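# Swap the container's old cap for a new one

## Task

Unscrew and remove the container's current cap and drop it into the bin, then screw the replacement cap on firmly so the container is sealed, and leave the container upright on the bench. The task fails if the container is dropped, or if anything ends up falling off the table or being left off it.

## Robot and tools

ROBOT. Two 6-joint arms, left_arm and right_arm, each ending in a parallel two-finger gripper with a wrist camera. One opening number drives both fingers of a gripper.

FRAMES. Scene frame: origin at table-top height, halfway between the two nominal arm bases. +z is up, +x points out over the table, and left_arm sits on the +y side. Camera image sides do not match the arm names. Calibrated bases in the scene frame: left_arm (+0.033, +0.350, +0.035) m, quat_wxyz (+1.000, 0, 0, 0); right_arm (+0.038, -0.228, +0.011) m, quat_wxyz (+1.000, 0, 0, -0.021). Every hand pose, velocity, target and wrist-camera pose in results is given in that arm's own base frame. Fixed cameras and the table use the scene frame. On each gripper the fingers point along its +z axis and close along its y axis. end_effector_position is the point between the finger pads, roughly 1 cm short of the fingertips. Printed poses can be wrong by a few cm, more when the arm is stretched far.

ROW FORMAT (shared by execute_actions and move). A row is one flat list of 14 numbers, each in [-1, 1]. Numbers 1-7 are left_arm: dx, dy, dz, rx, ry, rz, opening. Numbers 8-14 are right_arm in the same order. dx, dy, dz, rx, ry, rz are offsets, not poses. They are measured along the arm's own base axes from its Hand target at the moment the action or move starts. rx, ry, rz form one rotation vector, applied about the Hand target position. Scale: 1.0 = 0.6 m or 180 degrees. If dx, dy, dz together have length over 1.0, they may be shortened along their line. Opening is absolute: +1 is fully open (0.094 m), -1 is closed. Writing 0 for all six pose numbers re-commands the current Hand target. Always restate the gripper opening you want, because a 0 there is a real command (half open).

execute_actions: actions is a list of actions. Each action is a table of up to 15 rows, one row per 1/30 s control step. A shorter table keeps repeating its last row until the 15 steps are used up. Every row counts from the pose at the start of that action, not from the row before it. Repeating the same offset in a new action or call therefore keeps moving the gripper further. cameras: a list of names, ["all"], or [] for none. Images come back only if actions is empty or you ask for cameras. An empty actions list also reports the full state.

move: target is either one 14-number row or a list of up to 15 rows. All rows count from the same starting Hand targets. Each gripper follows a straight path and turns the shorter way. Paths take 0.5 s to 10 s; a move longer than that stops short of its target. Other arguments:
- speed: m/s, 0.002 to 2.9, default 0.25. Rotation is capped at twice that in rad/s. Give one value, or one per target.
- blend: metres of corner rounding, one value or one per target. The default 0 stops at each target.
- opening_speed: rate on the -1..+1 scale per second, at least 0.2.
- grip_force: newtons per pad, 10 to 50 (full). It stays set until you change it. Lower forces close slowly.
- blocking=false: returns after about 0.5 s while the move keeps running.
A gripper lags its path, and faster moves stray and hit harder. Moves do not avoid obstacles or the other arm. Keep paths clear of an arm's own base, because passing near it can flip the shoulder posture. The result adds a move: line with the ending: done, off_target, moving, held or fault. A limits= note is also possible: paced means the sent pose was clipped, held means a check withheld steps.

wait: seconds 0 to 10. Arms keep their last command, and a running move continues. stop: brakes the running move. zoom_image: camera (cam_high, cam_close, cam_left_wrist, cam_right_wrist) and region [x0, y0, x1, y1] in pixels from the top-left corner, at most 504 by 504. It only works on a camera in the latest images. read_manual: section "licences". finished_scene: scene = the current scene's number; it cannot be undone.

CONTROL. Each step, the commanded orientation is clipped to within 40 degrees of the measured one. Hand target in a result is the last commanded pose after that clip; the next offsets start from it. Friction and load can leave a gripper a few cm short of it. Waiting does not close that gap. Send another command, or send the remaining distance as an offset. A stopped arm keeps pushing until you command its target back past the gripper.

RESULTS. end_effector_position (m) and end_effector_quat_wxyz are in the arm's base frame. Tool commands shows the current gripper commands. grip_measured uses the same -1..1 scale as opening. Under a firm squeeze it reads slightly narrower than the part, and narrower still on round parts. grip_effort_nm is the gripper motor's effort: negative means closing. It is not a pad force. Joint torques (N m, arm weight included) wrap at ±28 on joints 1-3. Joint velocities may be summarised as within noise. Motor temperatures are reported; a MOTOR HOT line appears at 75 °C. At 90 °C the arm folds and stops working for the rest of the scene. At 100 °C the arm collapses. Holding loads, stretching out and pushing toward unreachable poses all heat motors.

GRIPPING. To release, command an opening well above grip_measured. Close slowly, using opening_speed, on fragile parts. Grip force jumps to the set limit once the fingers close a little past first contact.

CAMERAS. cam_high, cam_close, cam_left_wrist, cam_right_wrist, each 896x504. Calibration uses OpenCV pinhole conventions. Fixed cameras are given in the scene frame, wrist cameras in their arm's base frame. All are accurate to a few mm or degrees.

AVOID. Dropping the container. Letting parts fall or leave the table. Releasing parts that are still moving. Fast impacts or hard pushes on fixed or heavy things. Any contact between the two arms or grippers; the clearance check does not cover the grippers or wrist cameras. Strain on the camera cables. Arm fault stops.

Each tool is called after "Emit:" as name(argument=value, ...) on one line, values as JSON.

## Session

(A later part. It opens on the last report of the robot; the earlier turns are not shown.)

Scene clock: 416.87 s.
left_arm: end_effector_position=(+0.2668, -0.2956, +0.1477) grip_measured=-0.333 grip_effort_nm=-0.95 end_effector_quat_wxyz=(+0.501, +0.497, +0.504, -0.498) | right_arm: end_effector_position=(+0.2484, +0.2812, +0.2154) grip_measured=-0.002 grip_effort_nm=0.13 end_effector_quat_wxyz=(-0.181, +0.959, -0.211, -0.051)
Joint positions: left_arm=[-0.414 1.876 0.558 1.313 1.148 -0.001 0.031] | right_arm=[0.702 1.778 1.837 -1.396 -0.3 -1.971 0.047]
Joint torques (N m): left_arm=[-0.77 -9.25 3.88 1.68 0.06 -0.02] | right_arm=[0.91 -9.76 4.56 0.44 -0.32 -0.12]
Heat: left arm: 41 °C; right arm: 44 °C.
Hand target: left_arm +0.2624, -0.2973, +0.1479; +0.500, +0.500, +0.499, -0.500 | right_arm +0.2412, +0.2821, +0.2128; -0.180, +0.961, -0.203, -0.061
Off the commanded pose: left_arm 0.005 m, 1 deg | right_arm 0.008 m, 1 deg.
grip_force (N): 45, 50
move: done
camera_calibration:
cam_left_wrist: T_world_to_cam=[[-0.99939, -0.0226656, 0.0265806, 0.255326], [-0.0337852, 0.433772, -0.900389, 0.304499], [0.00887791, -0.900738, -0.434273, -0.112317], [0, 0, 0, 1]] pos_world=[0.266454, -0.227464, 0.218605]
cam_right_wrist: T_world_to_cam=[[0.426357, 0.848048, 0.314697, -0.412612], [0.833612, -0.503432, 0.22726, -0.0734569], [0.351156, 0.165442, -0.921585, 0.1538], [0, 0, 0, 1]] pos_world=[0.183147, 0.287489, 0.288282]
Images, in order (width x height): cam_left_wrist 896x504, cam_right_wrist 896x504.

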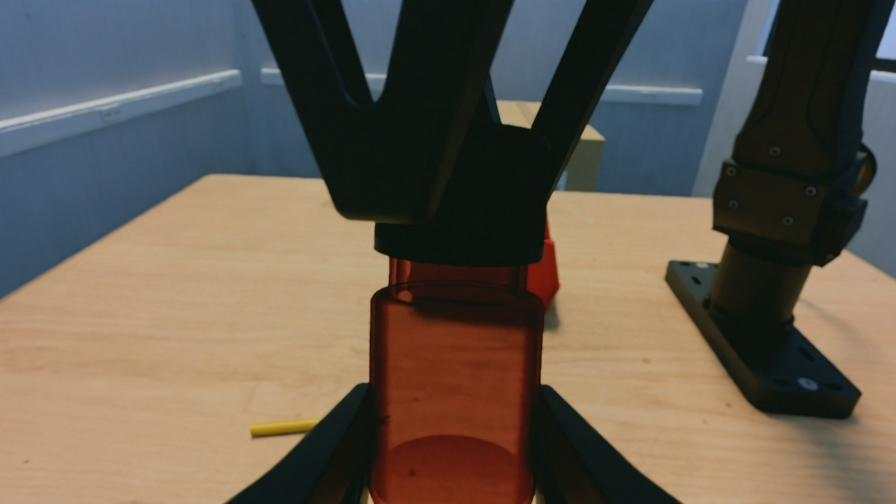

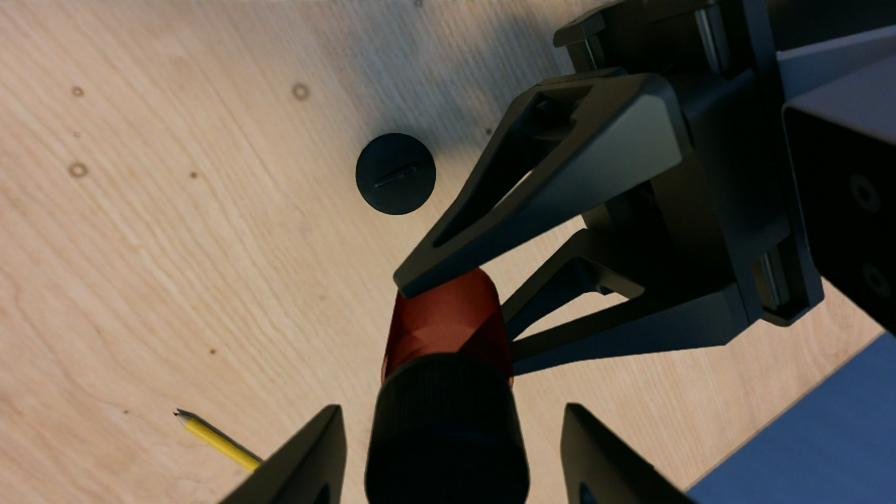

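Emit:
move(target=[[0,0,0,0,0,0,-0.45,0,0,0,0,0,0,-0.5],[0,0,0,0,0,0,-0.45,-0.0001,0.0006,-0.0016,-0.0269,0.2267,-0.5677,-0.5],[0,0,0,0,0,0,-0.45,-0.0002,0.0014,-0.0035,0.0347,-0.2927,0.7329,-0.5]], speed=0.4, blend=[0, 0.01, 0], opening_speed=0.5, cameras=["cam_left_wrist"])

Emit:
zoom_image(camera="cam_left_wrist", region=[330, 100, 600, 300])

Scene clock: 425.27 s.
left_arm: end_effector_position=(+0.2651, -0.2954, +0.1468) grip_measured=-0.333 grip_effort_nm=-0.95 end_effector_quat_wxyz=(+0.498, +0.498, +0.504, -0.500) | right_arm: end_effector_position=(+0.2480, +0.2790, +0.2129) grip_measured=-0.354 grip_effort_nm=-1.03 end_effector_quat_wxyz=(-0.103, +0.503, +0.845, +0.150)
Joint positions: left_arm=[-0.414 1.876 0.555 1.313 1.154 -0.001 0.031] | right_arm=[0.702 1.778 1.83 -1.4 -0.292 1.809 0.03]
Joint torques (N m): left_arm=[-0.92 -9.16 4.11 1.72 -0.01 -0.05] | right_arm=[1.05 -9.88 4.19 0.57 -0.39 0.11]
Heat: left arm: 41 °C; right arm: 44 °C.
Hand target: left_arm +0.2624, -0.2972, +0.1478; +0.500, +0.500, +0.500, -0.500 | right_arm +0.2410, +0.2829, +0.2107; -0.116, +0.503, +0.843, +0.151
Off the commanded pose: left_arm 0.004 m, 1 deg | right_arm 0.008 m, 1 deg.
grip_force (N): 45, 50
move: done
camera_calibration:
cam_left_wrist: T_world_to_cam=[[-0.999407, -0.0170143, 0.0299398, 0.254927], [-0.0343613, 0.435252, -0.899653, 0.303993], [0.00227559, -0.900148, -0.435579, -0.110293], [0, 0, 0, 1]] pos_world=[0.265473, -0.227256, 0.217814]
Images, in order (width x height): cam_left_wrist 896x504.

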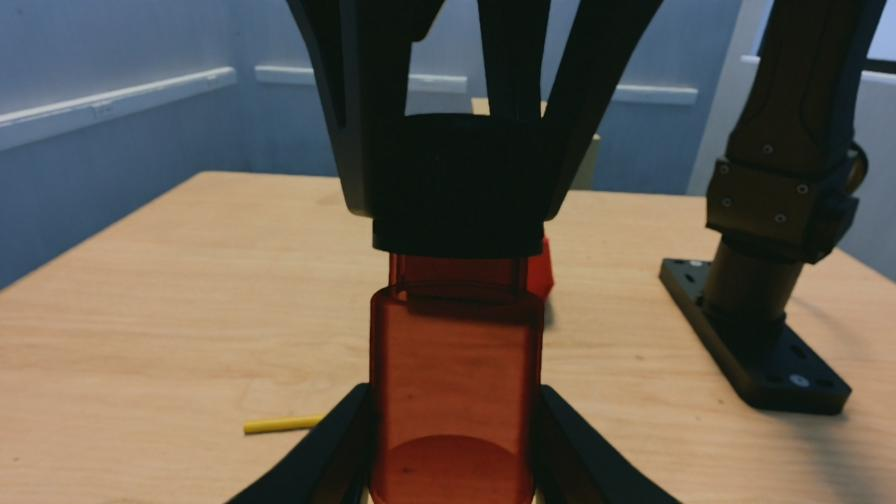

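Scaled by 1.867 from the camera's 896x504 image, which has a finer 1280x720 frame.

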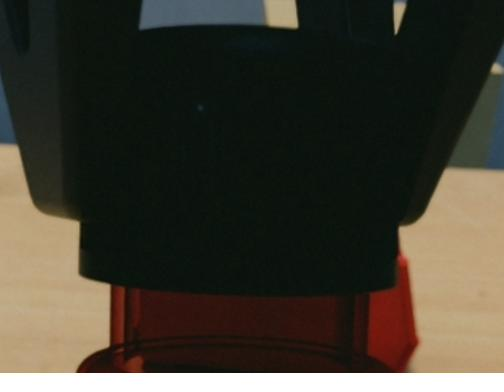

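Emit:
move(target=[[0,0,0,0,0,0,-0.45,0,0,0,0,0,0,0.0],[0,0,0,0,0,0,-0.45,0,0,0,0.0266,-0.2247,0.5626,0.0],[0,0,0,0,0,0,-0.45,0.0,0.0,0.002,-0.0347,0.2927,-0.7329,0.0]], speed=0.5, blend=[0, 0.01, 0], opening_speed=0.6, cameras=["cam_left_wrist", "cam_right_wrist"])

Emit:
zoom_image(camera="cam_left_wrist", region=[330, 100, 600, 300])

Scene clock: 436.63 s.
left_arm: end_effector_position=(+0.2652, -0.2954, +0.1471) grip_measured=-0.333 grip_effort_nm=-0.95 end_effector_quat_wxyz=(+0.499, +0.498, +0.503, -0.500) | right_arm: end_effector_position=(+0.2480, +0.2823, +0.2126) grip_measured=-0.002 grip_effort_nm=0.13 end_effector_quat_wxyz=(-0.180, +0.959, -0.211, -0.052)
Joint positions: left_arm=[-0.414 1.876 0.555 1.315 1.154 -0.001 0.031] | right_arm=[0.705 1.778 1.826 -1.386 -0.299 -1.969 0.047]
Joint torques (N m): left_arm=[-0.75 -9.13 4.18 1.68 -0.03 -0.04] | right_arm=[0.69 -9.78 5.11 0.39 -0.32 -0.12]
Heat: left arm: 41 °C; right arm: 45 °C.
Hand target: left_arm +0.2624, -0.2972, +0.1478; +0.500, +0.500, +0.500, -0.500 | right_arm +0.2411, +0.2828, +0.2118; -0.180, +0.961, -0.203, -0.061
Off the commanded pose: left_arm 0.003 m, 0 deg | right_arm 0.007 m, 1 deg.
grip_force (N): 45, 50
move: done
camera_calibration:
cam_left_wrist: T_world_to_cam=[[-0.999455, -0.0169755, 0.0282975, 0.255201], [-0.0328638, 0.434569, -0.900039, 0.303696], [0.00298142, -0.900478, -0.43489, -0.11062], [0, 0, 0, 1]] pos_world=[0.265372, -0.227256, 0.218009]
cam_right_wrist: T_world_to_cam=[[0.425831, 0.848976, 0.312901, -0.412184], [0.834353, -0.502232, 0.227196, -0.0724175], [0.350033, 0.164323, -0.922212, 0.151975], [0, 0, 0, 1]] pos_world=[0.182746, 0.288591, 0.285579]
Images, in order (width x height): cam_left_wrist 896x504, cam_right_wrist 896x504.

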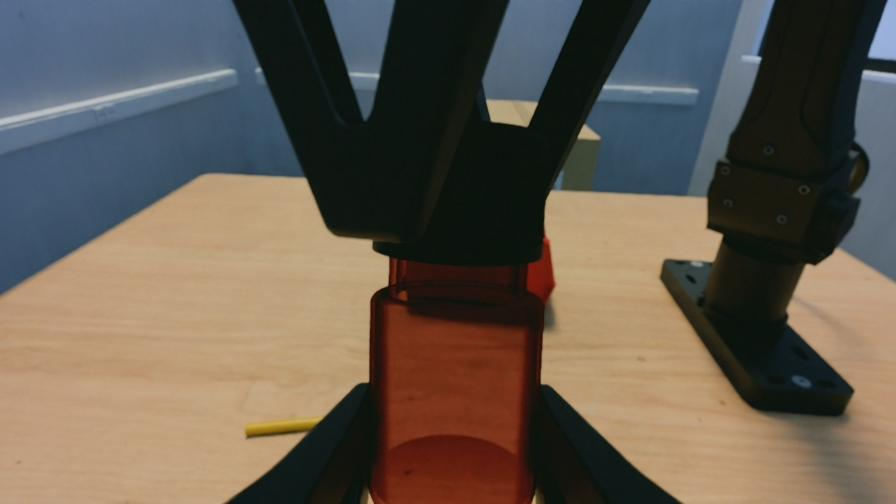

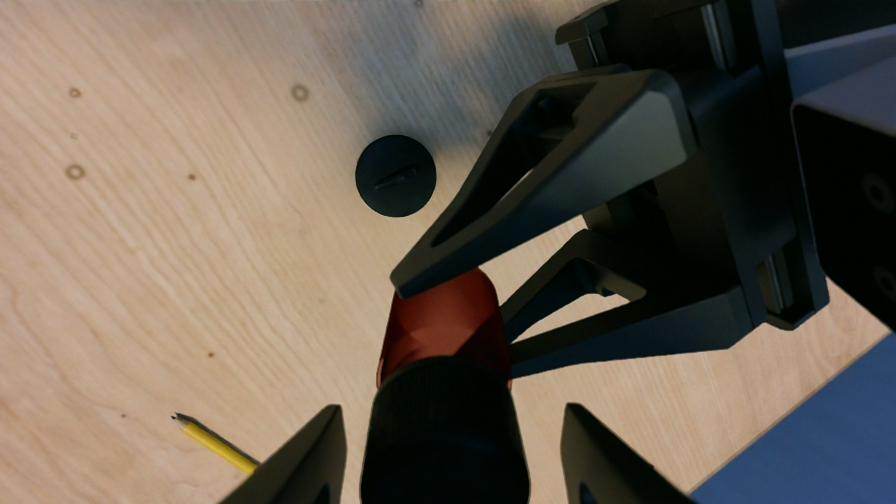

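Scaled by 1.867 from the camera's 896x504 image, which has a finer 1280x720 frame.

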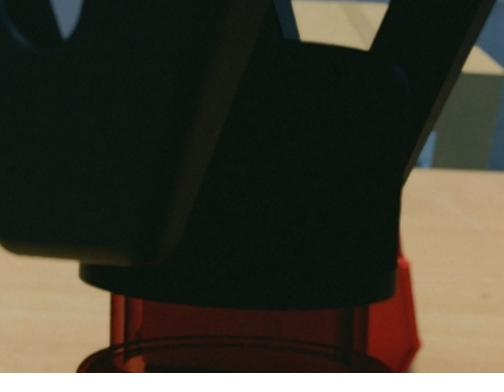

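Emit:
move(target=[0,0,0,0,0,0,-0.45,-0.005,-0.0065,0.002,0,0,0,0.0], speed=0.03, cameras=["cam_right_wrist"])

Scene clock: 439.57 s.
left_arm: end_effector_position=(+0.2652, -0.2954, +0.1471) grip_measured=-0.333 grip_effort_nm=-0.95 end_effector_quat_wxyz=(+0.499, +0.498, +0.503, -0.500) | right_arm: end_effector_position=(+0.2470, +0.2814, +0.2100) grip_measured=-0.002 grip_effort_nm=0.13 end_effector_quat_wxyz=(-0.177, +0.960, -0.210, -0.054)
Joint positions: left_arm=[-0.414 1.876 0.555 1.315 1.154 -0.001 0.031] | right_arm=[0.705 1.778 1.817 -1.386 -0.299 -1.972 0.047]
Joint torques (N m): left_arm=[-0.79 -9.03 4.26 1.67 -0.01 -0.03] | right_arm=[0.34 -11.29 4.55 0.35 -0.31 -0.13]
Heat: left arm: 41 °C; right arm: 45 °C.
Hand target: left_arm +0.2624, -0.2972, +0.1478; +0.500, +0.500, +0.500, -0.500 | right_arm +0.2382, +0.2790, +0.2131; -0.180, +0.961, -0.203, -0.061
Off the commanded pose: left_arm 0.003 m, 0 deg | right_arm 0.010 m, 1 deg.
grip_force (N): 45, 50
move: done
camera_calibration:
cam_right_wrist: T_world_to_cam=[[0.424687, 0.852005, 0.30615, -0.409326], [0.837137, -0.498324, 0.225554, -0.072825], [0.344735, 0.1605, -0.924877, 0.153025], [0, 0, 0, 1]] pos_world=[0.182047, 0.287897, 0.283271]
Images, in order (width x height): cam_right_wrist 896x504.

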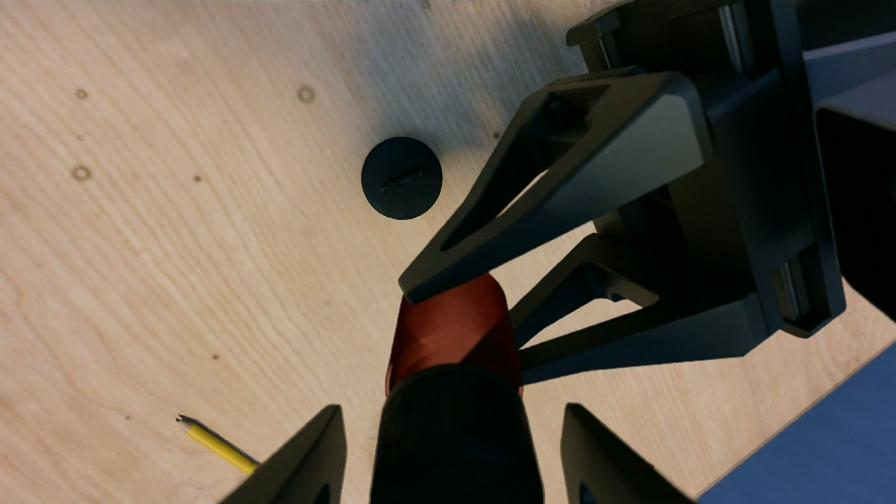

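Emit:
move(target=[[0,0,0,0,0,0,-0.45,0,0,0,0,0,0,-0.5],[0,0,0,0,0,0,-0.45,0.0,0.002,-0.007,-0.0269,0.2267,-0.5677,-0.5],[0,0,0,0,0,0,-0.45,0.0,0.004,-0.012,0.0347,-0.2927,0.7329,-0.5]], speed=0.4, blend=[0, 0.01, 0], opening_speed=0.5, cameras=["cam_left_wrist"])

Emit:
zoom_image(camera="cam_left_wrist", region=[330, 100, 600, 300])

Scene clock: 448.33 s.
left_arm: end_effector_position=(+0.2646, -0.2954, +0.1448) grip_measured=-0.333 grip_effort_nm=-0.95 end_effector_quat_wxyz=(+0.493, +0.497, +0.508, -0.503) | right_arm: end_effector_position=(+0.2466, +0.2811, +0.2063) grip_measured=-0.350 grip_effort_nm=-1.03 end_effector_quat_wxyz=(-0.107, +0.502, +0.845, +0.152)
Joint positions: left_arm=[-0.414 1.876 0.555 1.299 1.157 -0.001 0.031] | right_arm=[0.705 1.769 1.79 -1.366 -0.299 1.811 0.031]
Joint torques (N m): left_arm=[-0.84 -9.31 4.21 1.9 -0.05 -0.01] | right_arm=[0.92 -10.67 4.15 0.48 -0.31 0.11]
Heat: left arm: 41 °C; right arm: 46 °C.
Hand target: left_arm +0.2624, -0.2972, +0.1478; +0.500, +0.500, +0.499, -0.500 | right_arm +0.2381, +0.2813, +0.2059; -0.116, +0.503, +0.843, +0.151
Off the commanded pose: left_arm 0.004 m, 1 deg | right_arm 0.008 m, 1 deg.
grip_force (N): 45, 50
move: done
camera_calibration:
cam_left_wrist: T_world_to_cam=[[-0.99898, -0.0141813, 0.042863, 0.25322], [-0.0447253, 0.440468, -0.896653, 0.305982], [-0.00616407, -0.897656, -0.440653, -0.107468], [0, 0, 0, 1]] pos_world=[0.265985, -0.227653, 0.21615]
Images, in order (width x height): cam_left_wrist 896x504.

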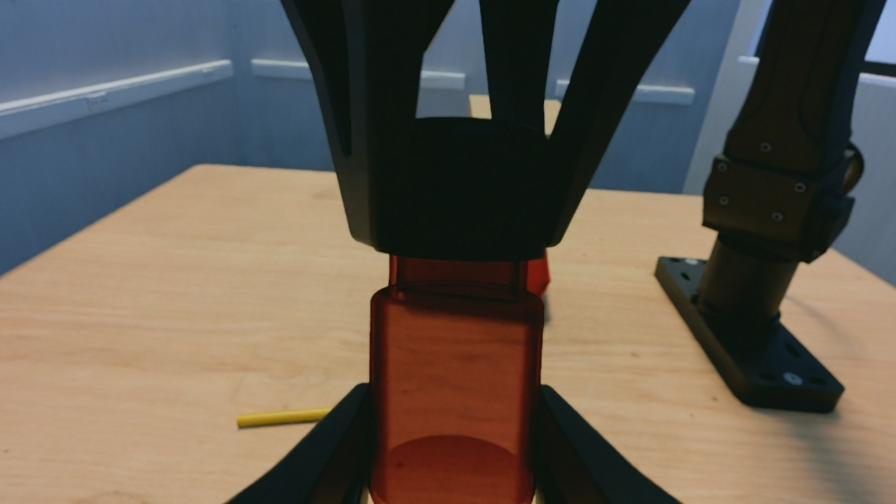

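Scaled by 1.867 from the camera's 896x504 image, which has a finer 1280x720 frame.

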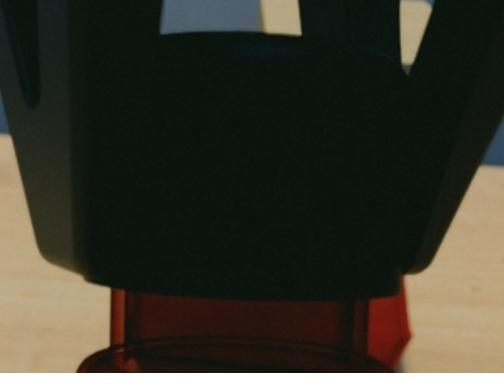

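Emit:
move(target=[[0,0,0,0,0,0,-0.45,0,0,0,0,0,0,0.0],[0,0,0,0,0,0,-0.45,0,0,0.005,0.0266,-0.2247,0.5626,0.0],[0,0,0,0,0,0,-0.45,0.0,0.0,0.010,-0.0347,0.2927,-0.7329,0.0]], speed=0.5, blend=[0, 0.01, 0], opening_speed=0.6, cameras=["cam_left_wrist", "cam_right_wrist"])

Emit:
zoom_image(camera="cam_left_wrist", region=[330, 100, 600, 300])

Emit:
zoom_image(camera="cam_right_wrist", region=[320, 254, 590, 504])

Scene clock: 460.13 s.
left_arm: end_effector_position=(+0.2646, -0.2954, +0.1469) grip_measured=-0.333 grip_effort_nm=-0.95 end_effector_quat_wxyz=(+0.498, +0.499, +0.503, -0.501) | right_arm: end_effector_position=(+0.2458, +0.2809, +0.2045) grip_measured=-0.002 grip_effort_nm=0.13 end_effector_quat_wxyz=(-0.176, +0.960, -0.212, -0.055)
Joint positions: left_arm=[-0.414 1.876 0.555 1.313 1.157 -0.001 0.031] | right_arm=[0.707 1.769 1.784 -1.364 -0.298 -1.966 0.047]
Joint torques (N m): left_arm=[-0.68 -9.13 4.21 1.71 -0.03 -0.02] | right_arm=[0.77 -10.24 6.98 0.17 -0.32 -0.13]
Heat: left arm: 41 °C; right arm: 44 °C.
Hand target: left_arm +0.2624, -0.2972, +0.1479; +0.500, +0.500, +0.499, -0.500 | right_arm +0.2381, +0.2813, +0.2119; -0.180, +0.961, -0.203, -0.061
Off the commanded pose: left_arm 0.003 m, 0 deg | right_arm 0.011 m, 1 deg.
grip_force (N): 45, 50
move: off_target (right_arm)
camera_calibration:
cam_left_wrist: T_world_to_cam=[[-0.999473, -0.0139304, 0.02931, 0.255389], [-0.0324513, 0.435071, -0.899811, 0.303553], [-0.0002172, -0.900288, -0.435294, -0.109679], [0, 0, 0, 1]] pos_world=[0.265082, -0.227252, 0.217912]
cam_right_wrist: T_world_to_cam=[[0.429356, 0.850783, 0.303021, -0.40692], [0.835573, -0.50154, 0.224221, -0.0692805], [0.342741, 0.156926, -0.926231, 0.1501], [0, 0, 0, 1]] pos_world=[0.181157, 0.287899, 0.277867]
Images, in order (width x height): cam_left_wrist 896x504, cam_right_wrist 896x504.

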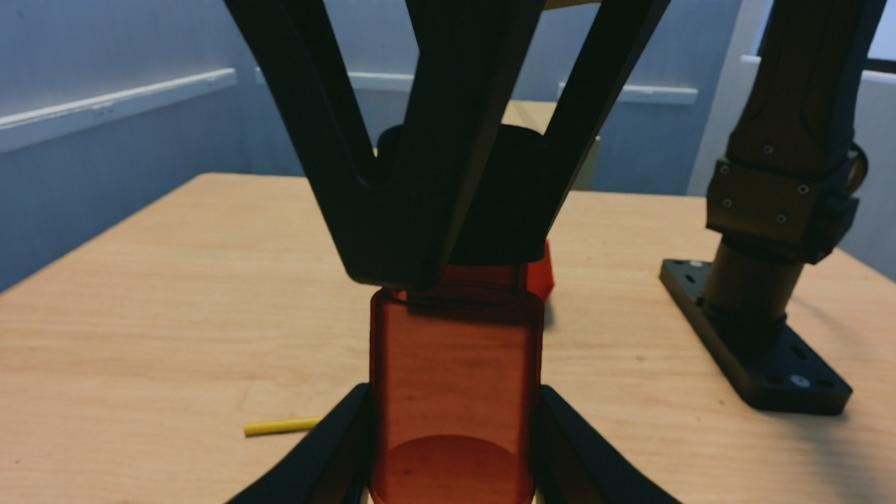

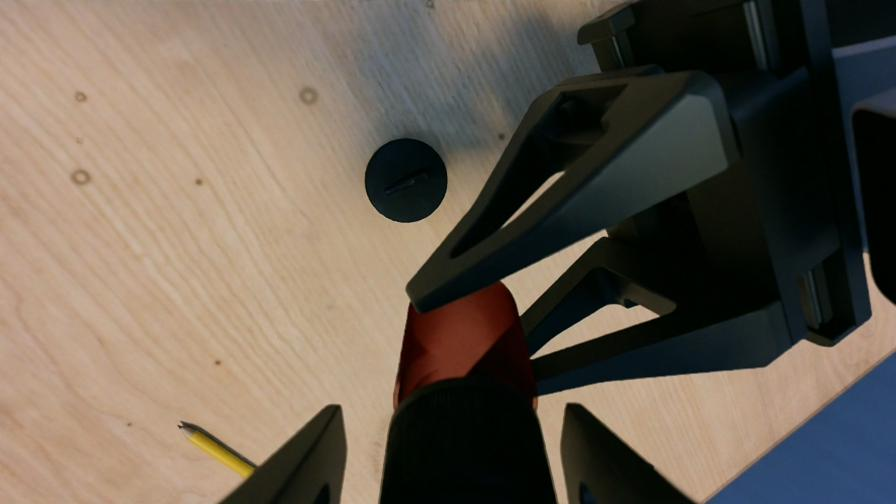

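Scaled by 1.867 from the camera's 896x504 image, which has a finer 1280x720 frame.

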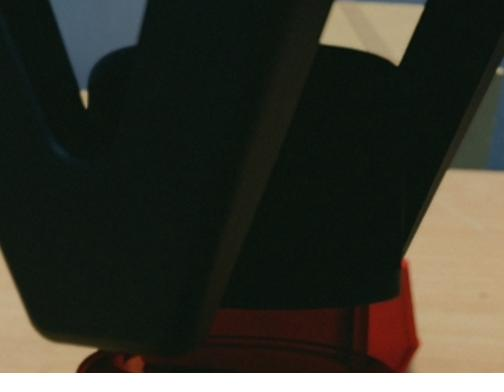

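Scaled by 1.867 from the camera's 896x504 image, which has a finer 1280x720 frame.

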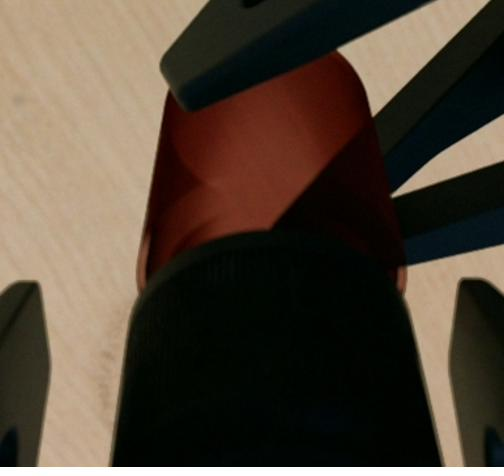

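Emit:
move(target=[0,0,0,0,0,0,-0.45,0.0098,0.0,0.0095,0,0,0,0.0], speed=0.04, cameras=["cam_right_wrist", "cam_left_wrist"])

Scene clock: 462.97 s.
left_arm: end_effector_position=(+0.2646, -0.2954, +0.1469) grip_measured=-0.333 grip_effort_nm=-0.95 end_effector_quat_wxyz=(+0.498, +0.499, +0.503, -0.501) | right_arm: end_effector_position=(+0.2454, +0.2805, +0.2150) grip_measured=-0.002 grip_effort_nm=0.13 end_effector_quat_wxyz=(-0.180, +0.961, -0.206, -0.051)
Joint positions: left_arm=[-0.414 1.876 0.555 1.313 1.157 -0.001 0.031] | right_arm=[0.707 1.769 1.825 -1.395 -0.298 -1.978 0.047]
Joint torques (N m): left_arm=[-0.85 -9.06 4.16 1.68 -0.07 -0.05] | right_arm=[-0.4 -8.1 8.16 0.21 -0.36 -0.12]
Heat: left arm: 41 °C; right arm: 44 °C.
Hand target: left_arm +0.2624, -0.2972, +0.1479; +0.500, +0.500, +0.499, -0.500 | right_arm +0.2440, +0.2813, +0.2176; -0.180, +0.961, -0.203, -0.061
Off the commanded pose: left_arm 0.003 m, 1 deg | right_arm 0.003 m, 1 deg.
grip_force (N): 45, 50
move: done
camera_calibration:
cam_left_wrist: T_world_to_cam=[[-0.999473, -0.0139304, 0.02931, 0.255389], [-0.0324513, 0.435071, -0.899811, 0.303553], [-0.0002172, -0.900288, -0.435294, -0.109679], [0, 0, 0, 1]] pos_world=[0.265082, -0.227252, 0.217912]
cam_right_wrist: T_world_to_cam=[[0.416397, 0.853471, 0.313372, -0.409372], [0.838445, -0.493762, 0.230671, -0.0757733], [0.351602, 0.166694, -0.921189, 0.154055], [0, 0, 0, 1]] pos_world=[0.179827, 0.286293, 0.287678]
Images, in order (width x height): cam_left_wrist 896x504, cam_right_wrist 896x504.

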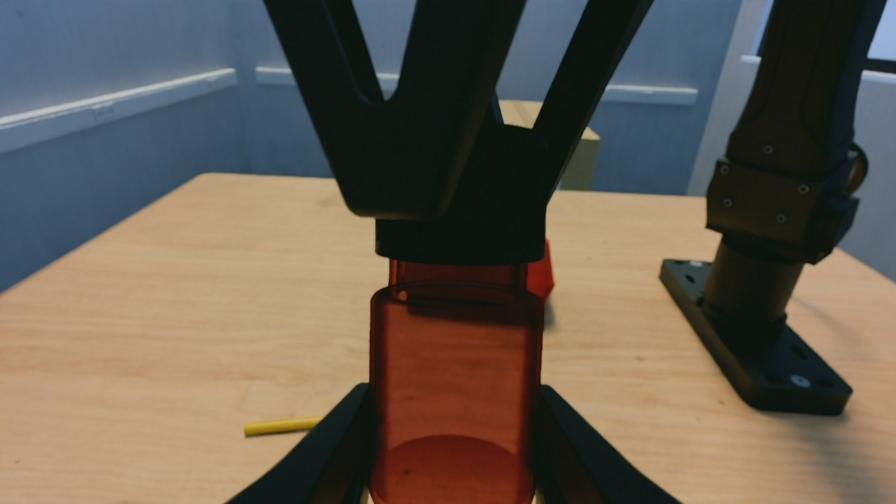

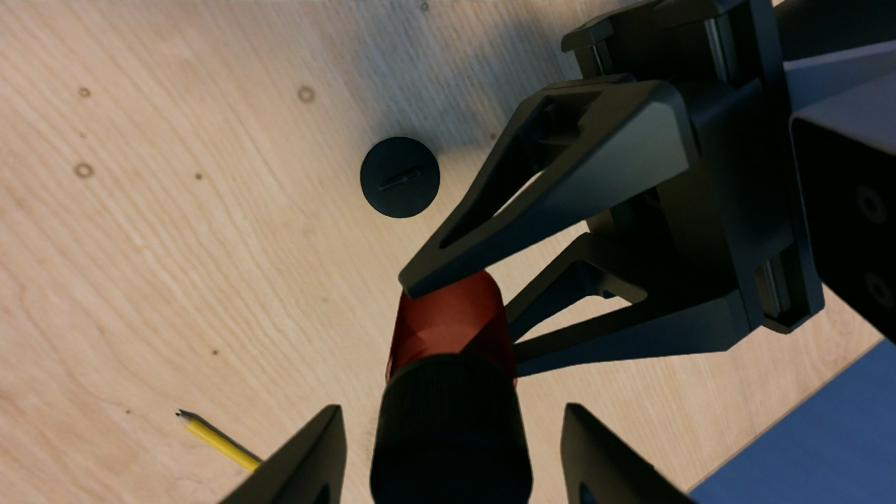

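Emit:
move(target=[0,0,0,0,0,0,-0.45,0.0105,-0.0095,0.0,0,0,0,0.0], speed=0.03, cameras=["cam_right_wrist"])

Scene clock: 465.80 s.
left_arm: end_effector_position=(+0.2646, -0.2954, +0.1469) grip_measured=-0.333 grip_effort_nm=-0.95 end_effector_quat_wxyz=(+0.498, +0.499, +0.503, -0.501) | right_arm: end_effector_position=(+0.2510, +0.2744, +0.2172) grip_measured=-0.002 grip_effort_nm=0.13 end_effector_quat_wxyz=(-0.180, +0.961, -0.205, -0.047)
Joint positions: left_arm=[-0.414 1.876 0.555 1.313 1.157 -0.001 0.031] | right_arm=[0.684 1.769 1.835 -1.405 -0.298 -2.003 0.047]
Joint torques (N m): left_arm=[-0.83 -9.17 4.15 1.7 -0.05 -0.01] | right_arm=[-0.7 -7.54 8.14 0.18 -0.4 -0.13]
Heat: left arm: 41 °C; right arm: 44 °C.
Hand target: left_arm +0.2624, -0.2972, +0.1479; +0.500, +0.500, +0.499, -0.500 | right_arm +0.2503, +0.2757, +0.2177; -0.180, +0.961, -0.203, -0.061
Off the commanded pose: left_arm 0.003 m, 1 deg | right_arm 0.001 m, 2 deg.
grip_force (N): 45, 50
move: done
camera_calibration:
cam_right_wrist: T_world_to_cam=[[0.412855, 0.853845, 0.317016, -0.407164], [0.836882, -0.492981, 0.237902, -0.0854086], [0.359414, 0.167086, -0.918098, 0.15236], [0, 0, 0, 1]] pos_world=[0.184816, 0.280093, 0.289278]
Images, in order (width x height): cam_right_wrist 896x504.

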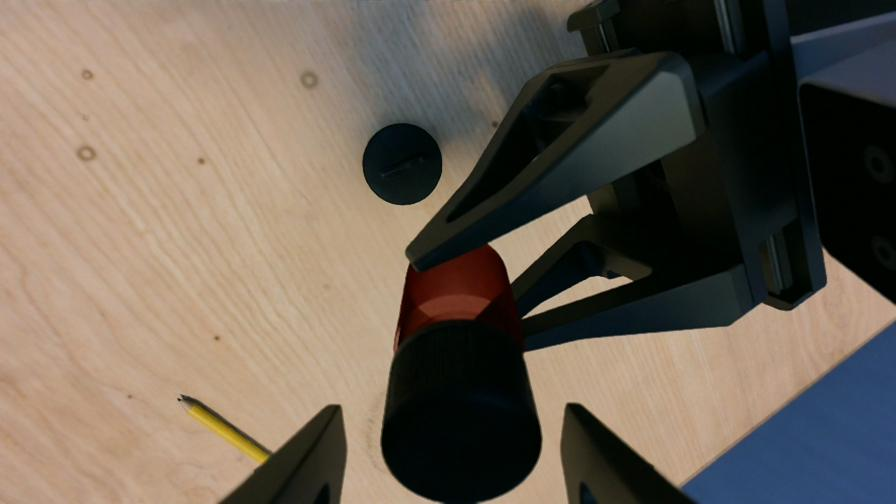

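Emit:
move(target=[0,0,0,0,0,0,-0.45,-0.0118,0.0033,-0.012,0,0,0,0.0], speed=0.03, cameras=["cam_right_wrist", "cam_left_wrist"])

Scene clock: 468.07 s.
left_arm: end_effector_position=(+0.2646, -0.2954, +0.1469) grip_measured=-0.333 grip_effort_nm=-0.95 end_effector_quat_wxyz=(+0.498, +0.499, +0.503, -0.501) | right_arm: end_effector_position=(+0.2509, +0.2760, +0.2131) grip_measured=-0.002 grip_effort_nm=0.13 end_effector_quat_wxyz=(-0.180, +0.961, -0.203, -0.047)
Joint positions: left_arm=[-0.414 1.876 0.555 1.313 1.157 -0.001 0.031] | right_arm=[0.688 1.769 1.818 -1.389 -0.298 -2.003 0.047]
Joint torques (N m): left_arm=[-0.81 -9.22 4.23 1.72 -0.07 -0.04] | right_arm=[0.79 -9.63 4.55 0.45 -0.36 0.04]
Heat: left arm: 41 °C; right arm: 43 °C.
Hand target: left_arm +0.2624, -0.2972, +0.1479; +0.500, +0.500, +0.499, -0.500 | right_arm +0.2431, +0.2776, +0.2104; -0.180, +0.961, -0.203, -0.061
Off the commanded pose: left_arm 0.003 m, 1 deg | right_arm 0.008 m, 2 deg.
grip_force (N): 45, 50
move: done
camera_calibration:
cam_left_wrist: T_world_to_cam=[[-0.999473, -0.0139304, 0.02931, 0.255389], [-0.0324513, 0.435071, -0.899811, 0.303553], [-0.0002172, -0.900288, -0.435294, -0.109679], [0, 0, 0, 1]] pos_world=[0.265082, -0.227252, 0.217912]
cam_right_wrist: T_world_to_cam=[[0.410403, 0.85516, 0.316656, -0.406863], [0.83847, -0.490395, 0.237656, -0.0846303], [0.35852, 0.167972, -0.918286, 0.14846], [0, 0, 0, 1]] pos_world=[0.184712, 0.281493, 0.285278]
Images, in order (width x height): cam_left_wrist 896x504, cam_right_wrist 896x504.

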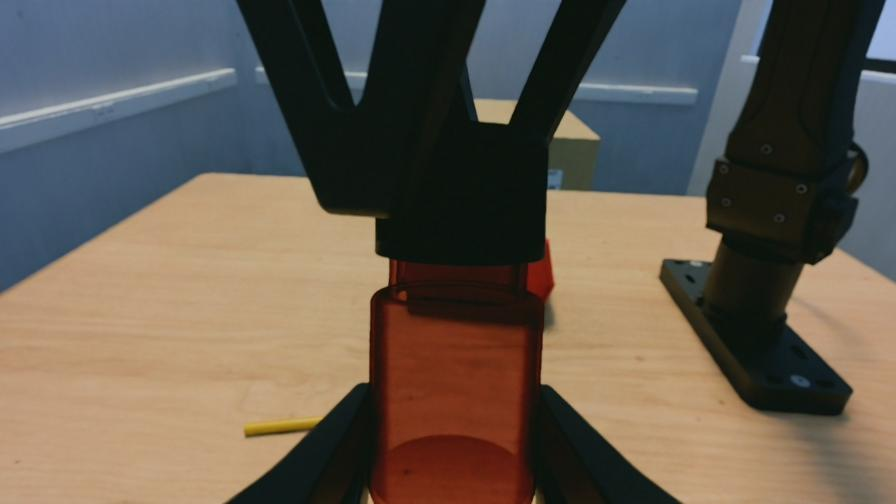

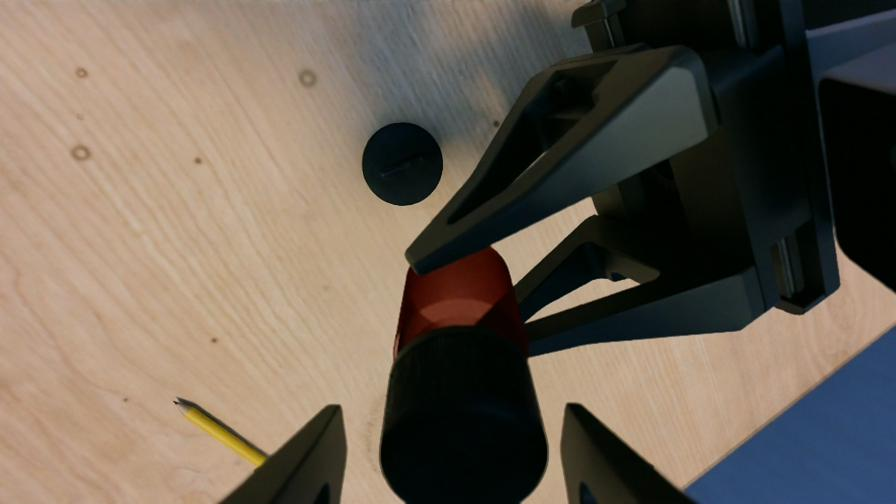

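Emit:
move(target=[0,0,0,0,0,0,-0.45,-0.0068,0.0062,0.0,0,0,0,0.0], speed=0.03, cameras=["cam_right_wrist"])

Scene clock: 470.50 s.
left_arm: end_effector_position=(+0.2646, -0.2954, +0.1469) grip_measured=-0.333 grip_effort_nm=-0.95 end_effector_quat_wxyz=(+0.498, +0.499, +0.503, -0.501) | right_arm: end_effector_position=(+0.2477, +0.2810, +0.2135) grip_measured=-0.002 grip_effort_nm=0.13 end_effector_quat_wxyz=(-0.182, +0.961, -0.203, -0.048)
Joint positions: left_arm=[-0.414 1.876 0.555 1.313 1.157 -0.001 0.031] | right_arm=[0.704 1.769 1.818 -1.382 -0.298 -1.986 0.047]
Joint torques (N m): left_arm=[-0.75 -9.24 4.21 1.68 -0.05 -0.02] | right_arm=[0.87 -10.03 4.14 0.46 -0.32 0.03]
Heat: left arm: 41 °C; right arm: 43 °C.
Hand target: left_arm +0.2624, -0.2972, +0.1479; +0.500, +0.500, +0.499, -0.500 | right_arm +0.2391, +0.2813, +0.2104; -0.180, +0.961, -0.203, -0.061
Off the commanded pose: left_arm 0.003 m, 1 deg | right_arm 0.009 m, 1 deg.
grip_force (N): 45, 50
move: done
camera_calibration:
cam_right_wrist: T_world_to_cam=[[0.409989, 0.854196, 0.319778, -0.410234], [0.839057, -0.490686, 0.234969, -0.0789964], [0.357621, 0.171977, -0.917895, 0.148098], [0, 0, 0, 1]] pos_world=[0.181511, 0.286189, 0.285684]
Images, in order (width x height): cam_right_wrist 896x504.

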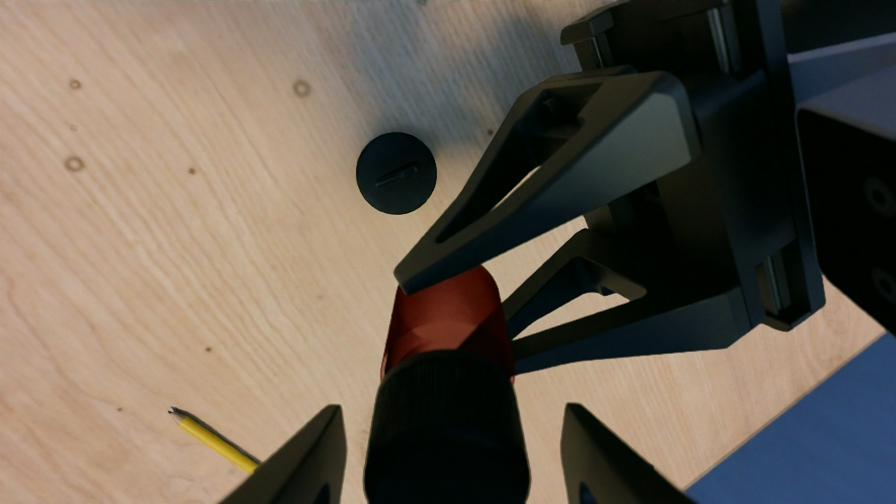

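Emit:
execute_actions(actions=[], cameras=["cam_left_wrist","cam_right_wrist","cam_close"])

Scene clock: 475.20 s.
left_arm: end_effector_position=(+0.2646, -0.2954, +0.1469) grip_measured=-0.333 grip_effort_nm=-0.95 end_effector_quat_wxyz=(+0.498, +0.499, +0.503, -0.501) | right_arm: end_effector_position=(+0.2477, +0.2810, +0.2135) grip_measured=-0.002 grip_effort_nm=0.13 end_effector_quat_wxyz=(-0.182, +0.961, -0.203, -0.048)
Joint positions: left_arm=[-0.414 1.876 0.555 1.313 1.157 -0.001 0.031] | right_arm=[0.704 1.769 1.818 -1.382 -0.298 -1.985 0.047]
Joint velocities: within noise
Joint torques (N m): left_arm=[-0.72 -9.28 4.07 1.69 -0.06 -0.01] | right_arm=[0.81 -9.99 4.14 0.44 -0.32 0.04]
Motor temperatures (°C): left_arm=[30 35 37 41 28 28 31] | right_arm=[29 43 40 29 28 27 28]
Heat: left arm: 41 °C; right arm: 43 °C.
Hand target: left_arm +0.2624, -0.2972, +0.1479; +0.500, +0.500, +0.499, -0.500 | right_arm +0.2391, +0.2813, +0.2104; -0.180, +0.961, -0.203, -0.061
Tool commands: left_gripper/opening=-0.45 right_gripper/opening=+0.0
Off the commanded pose: left_arm 0.003 m, 1 deg | right_arm 0.009 m, 1 deg.
grip_force (N): 45, 50
camera_calibration:
cam_left_wrist: T_world_to_cam=[[-0.999473, -0.0139304, 0.02931, 0.255389], [-0.0324513, 0.435071, -0.899811, 0.303553], [-0.0002172, -0.900288, -0.435294, -0.109679], [0, 0, 0, 1]] pos_world=[0.265082, -0.227252, 0.217912]
cam_right_wrist: T_world_to_cam=[[0.410694, 0.853909, 0.319642, -0.410283], [0.838757, -0.49129, 0.234779, -0.0787995], [0.357516, 0.17168, -0.917991, 0.148193], [0, 0, 0, 1]] pos_world=[0.181613, 0.286189, 0.285684]
Images, in order (width x height): cam_close 896x504, cam_left_wrist 896x504, cam_right_wrist 896x504.

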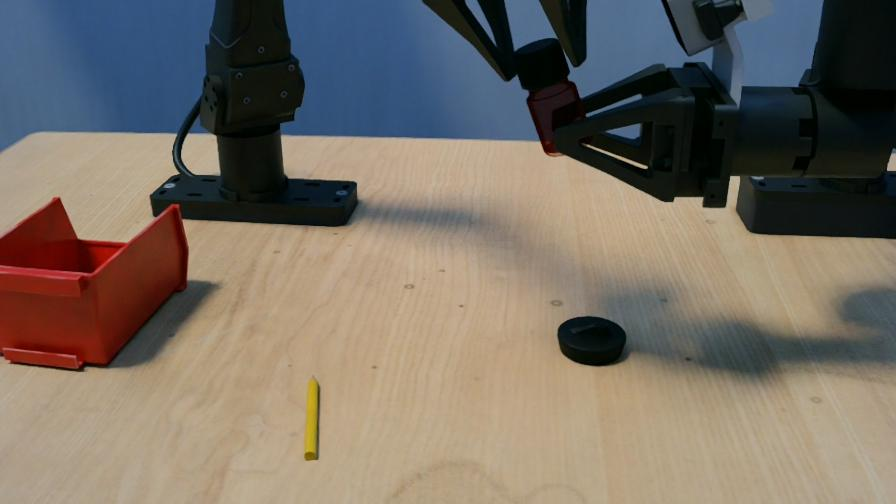

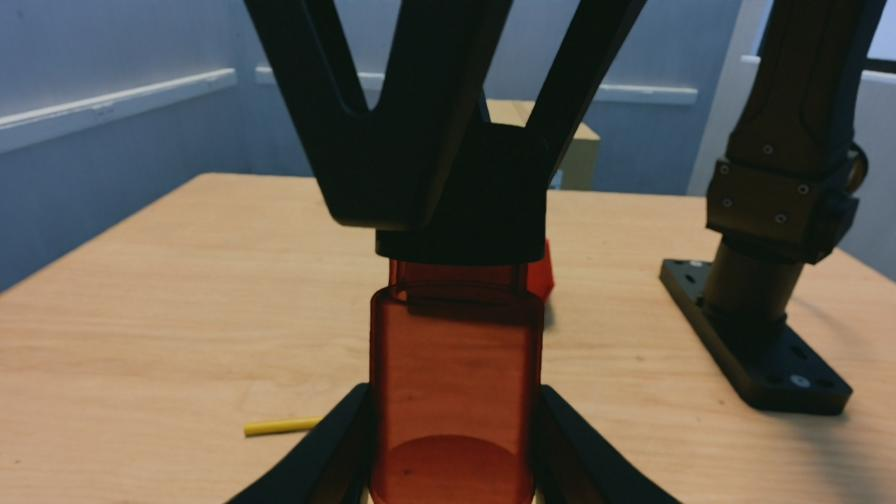

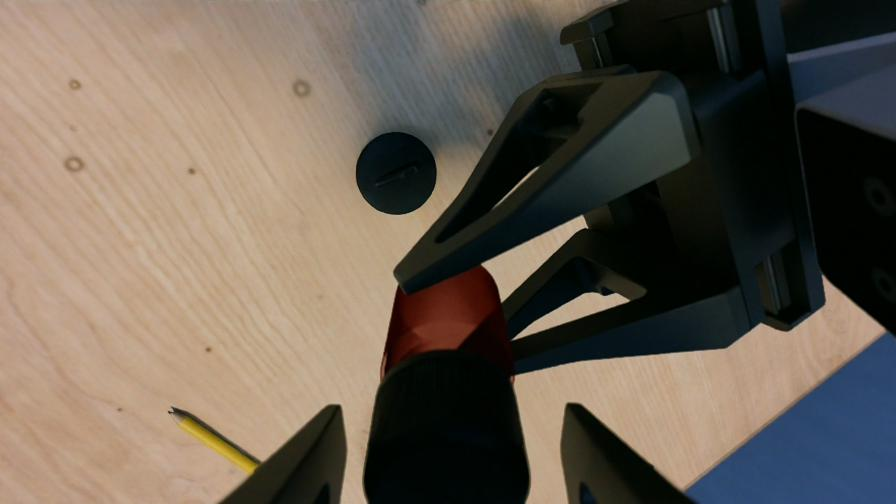

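Emit:
zoom_image(camera="cam_left_wrist", region=[340, 200, 580, 335])

Scaled by 2.100 from the camera's 896x504 image, which has a finer 1280x720 frame.

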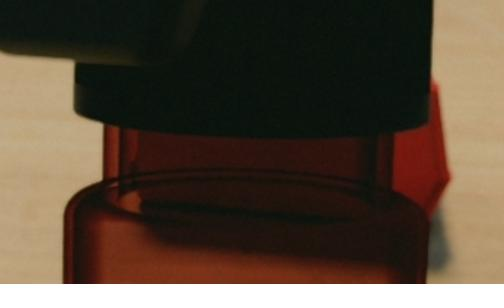

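Emit:
move(target=[0,0,0,0,0,0,-0.45,-0.0027,-0.0057,-0.0015,0,0,0,0.0], speed=0.05, cameras=["cam_right_wrist"])

Scene clock: 479.60 s.
left_arm: end_effector_position=(+0.2646, -0.2954, +0.1469) grip_measured=-0.333 grip_effort_nm=-0.95 end_effector_quat_wxyz=(+0.498, +0.499, +0.503, -0.501) | right_arm: end_effector_position=(+0.2451, +0.2789, +0.2059) grip_measured=-0.002 grip_effort_nm=0.13 end_effector_quat_wxyz=(-0.174, +0.962, -0.205, -0.055)
Joint positions: left_arm=[-0.414 1.876 0.555 1.313 1.157 -0.001 0.031] | right_arm=[0.704 1.769 1.791 -1.377 -0.298 -1.985 0.047]
Joint torques (N m): left_arm=[-0.88 -9.32 4.15 1.72 -0.03 -0.01] | right_arm=[0.42 -11.32 4.55 0.4 -0.34 -0.01]
Heat: left arm: 41 °C; right arm: 43 °C.
Hand target: left_arm +0.2624, -0.2972, +0.1479; +0.500, +0.500, +0.499, -0.500 | right_arm +0.2375, +0.2779, +0.2095; -0.180, +0.961, -0.203, -0.061
Off the commanded pose: left_arm 0.003 m, 1 deg | right_arm 0.009 m, 1 deg.
grip_force (N): 45, 50
move: done
camera_calibration:
cam_right_wrist: T_world_to_cam=[[0.415785, 0.858278, 0.300803, -0.403608], [0.842593, -0.488014, 0.22777, -0.0763107], [0.342286, 0.158752, -0.926088, 0.151577], [0, 0, 0, 1]] pos_world=[0.18023, 0.285104, 0.279161]
Images, in order (width x height): cam_right_wrist 896x504.

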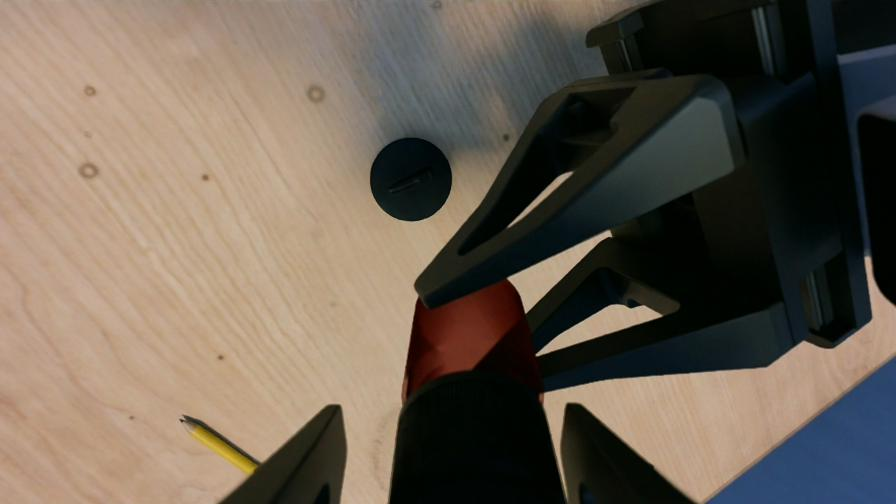

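Emit:
move(target=[[0,0,0,0,0,0,-0.45,0.0172,-0.0063,0.040,0,0,0,0.0],[0,0,0,0,0,0,-0.45,0.0013,0.0082,-0.0018,0,0,0,0.0]], speed=0.06, cameras=["cam_right_wrist","cam_left_wrist"])

Scene clock: 485.30 s.
left_arm: end_effector_position=(+0.2646, -0.2954, +0.1469) grip_measured=-0.333 grip_effort_nm=-0.95 end_effector_quat_wxyz=(+0.498, +0.499, +0.503, -0.501) | right_arm: end_effector_position=(+0.2461, +0.2828, +0.2070) grip_measured=-0.002 grip_effort_nm=0.13 end_effector_quat_wxyz=(-0.177, +0.962, -0.203, -0.053)
Joint positions: left_arm=[-0.414 1.876 0.555 1.313 1.157 -0.001 0.031] | right_arm=[0.71 1.775 1.802 -1.372 -0.298 -1.98 0.047]
Joint torques (N m): left_arm=[-0.9 -9.22 4.23 1.72 -0.06 -0.04] | right_arm=[0.66 -10.74 4.64 0.42 -0.32 0.04]
Heat: left arm: 41 °C; right arm: 43 °C.
Hand target: left_arm +0.2624, -0.2972, +0.1479; +0.500, +0.500, +0.499, -0.500 | right_arm +0.2382, +0.2828, +0.2083; -0.180, +0.961, -0.203, -0.061
Off the commanded pose: left_arm 0.003 m, 1 deg | right_arm 0.008 m, 1 deg.
grip_force (N): 45, 50
move: done
camera_calibration:
cam_left_wrist: T_world_to_cam=[[-0.999473, -0.0139304, 0.02931, 0.255389], [-0.0324513, 0.435071, -0.899811, 0.303553], [-0.0002172, -0.900288, -0.435294, -0.109679], [0, 0, 0, 1]] pos_world=[0.265082, -0.227252, 0.217912]
cam_right_wrist: T_world_to_cam=[[0.412628, 0.857291, 0.307879, -0.408064], [0.842344, -0.487759, 0.229235, -0.0756688], [0.346691, 0.164751, -0.923397, 0.148247], [0, 0, 0, 1]] pos_world=[0.180722, 0.288498, 0.279871]
Images, in order (width x height): cam_left_wrist 896x504, cam_right_wrist 896x504.

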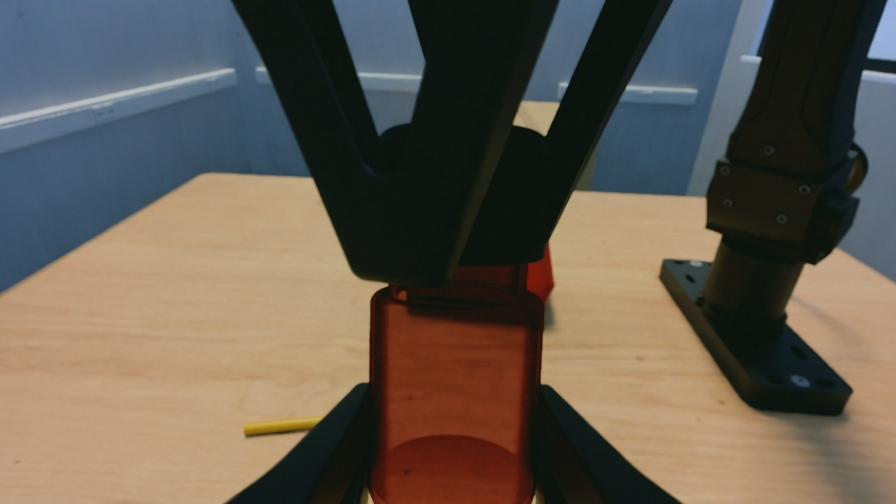

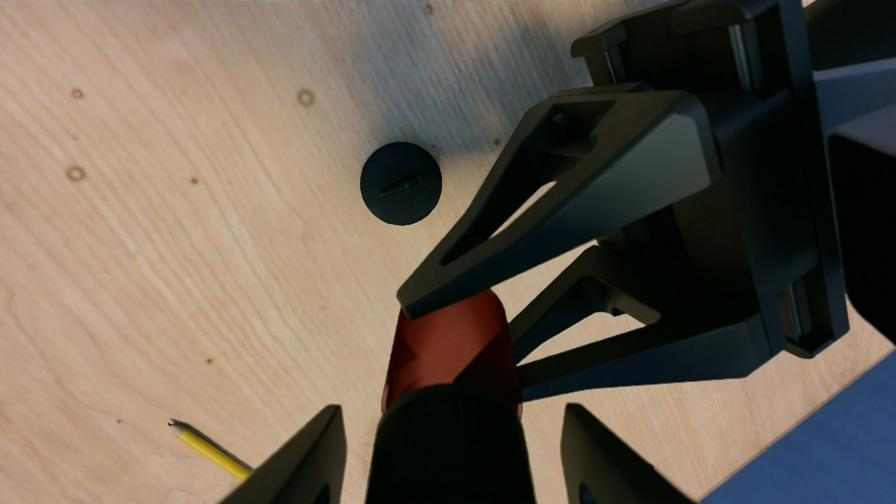

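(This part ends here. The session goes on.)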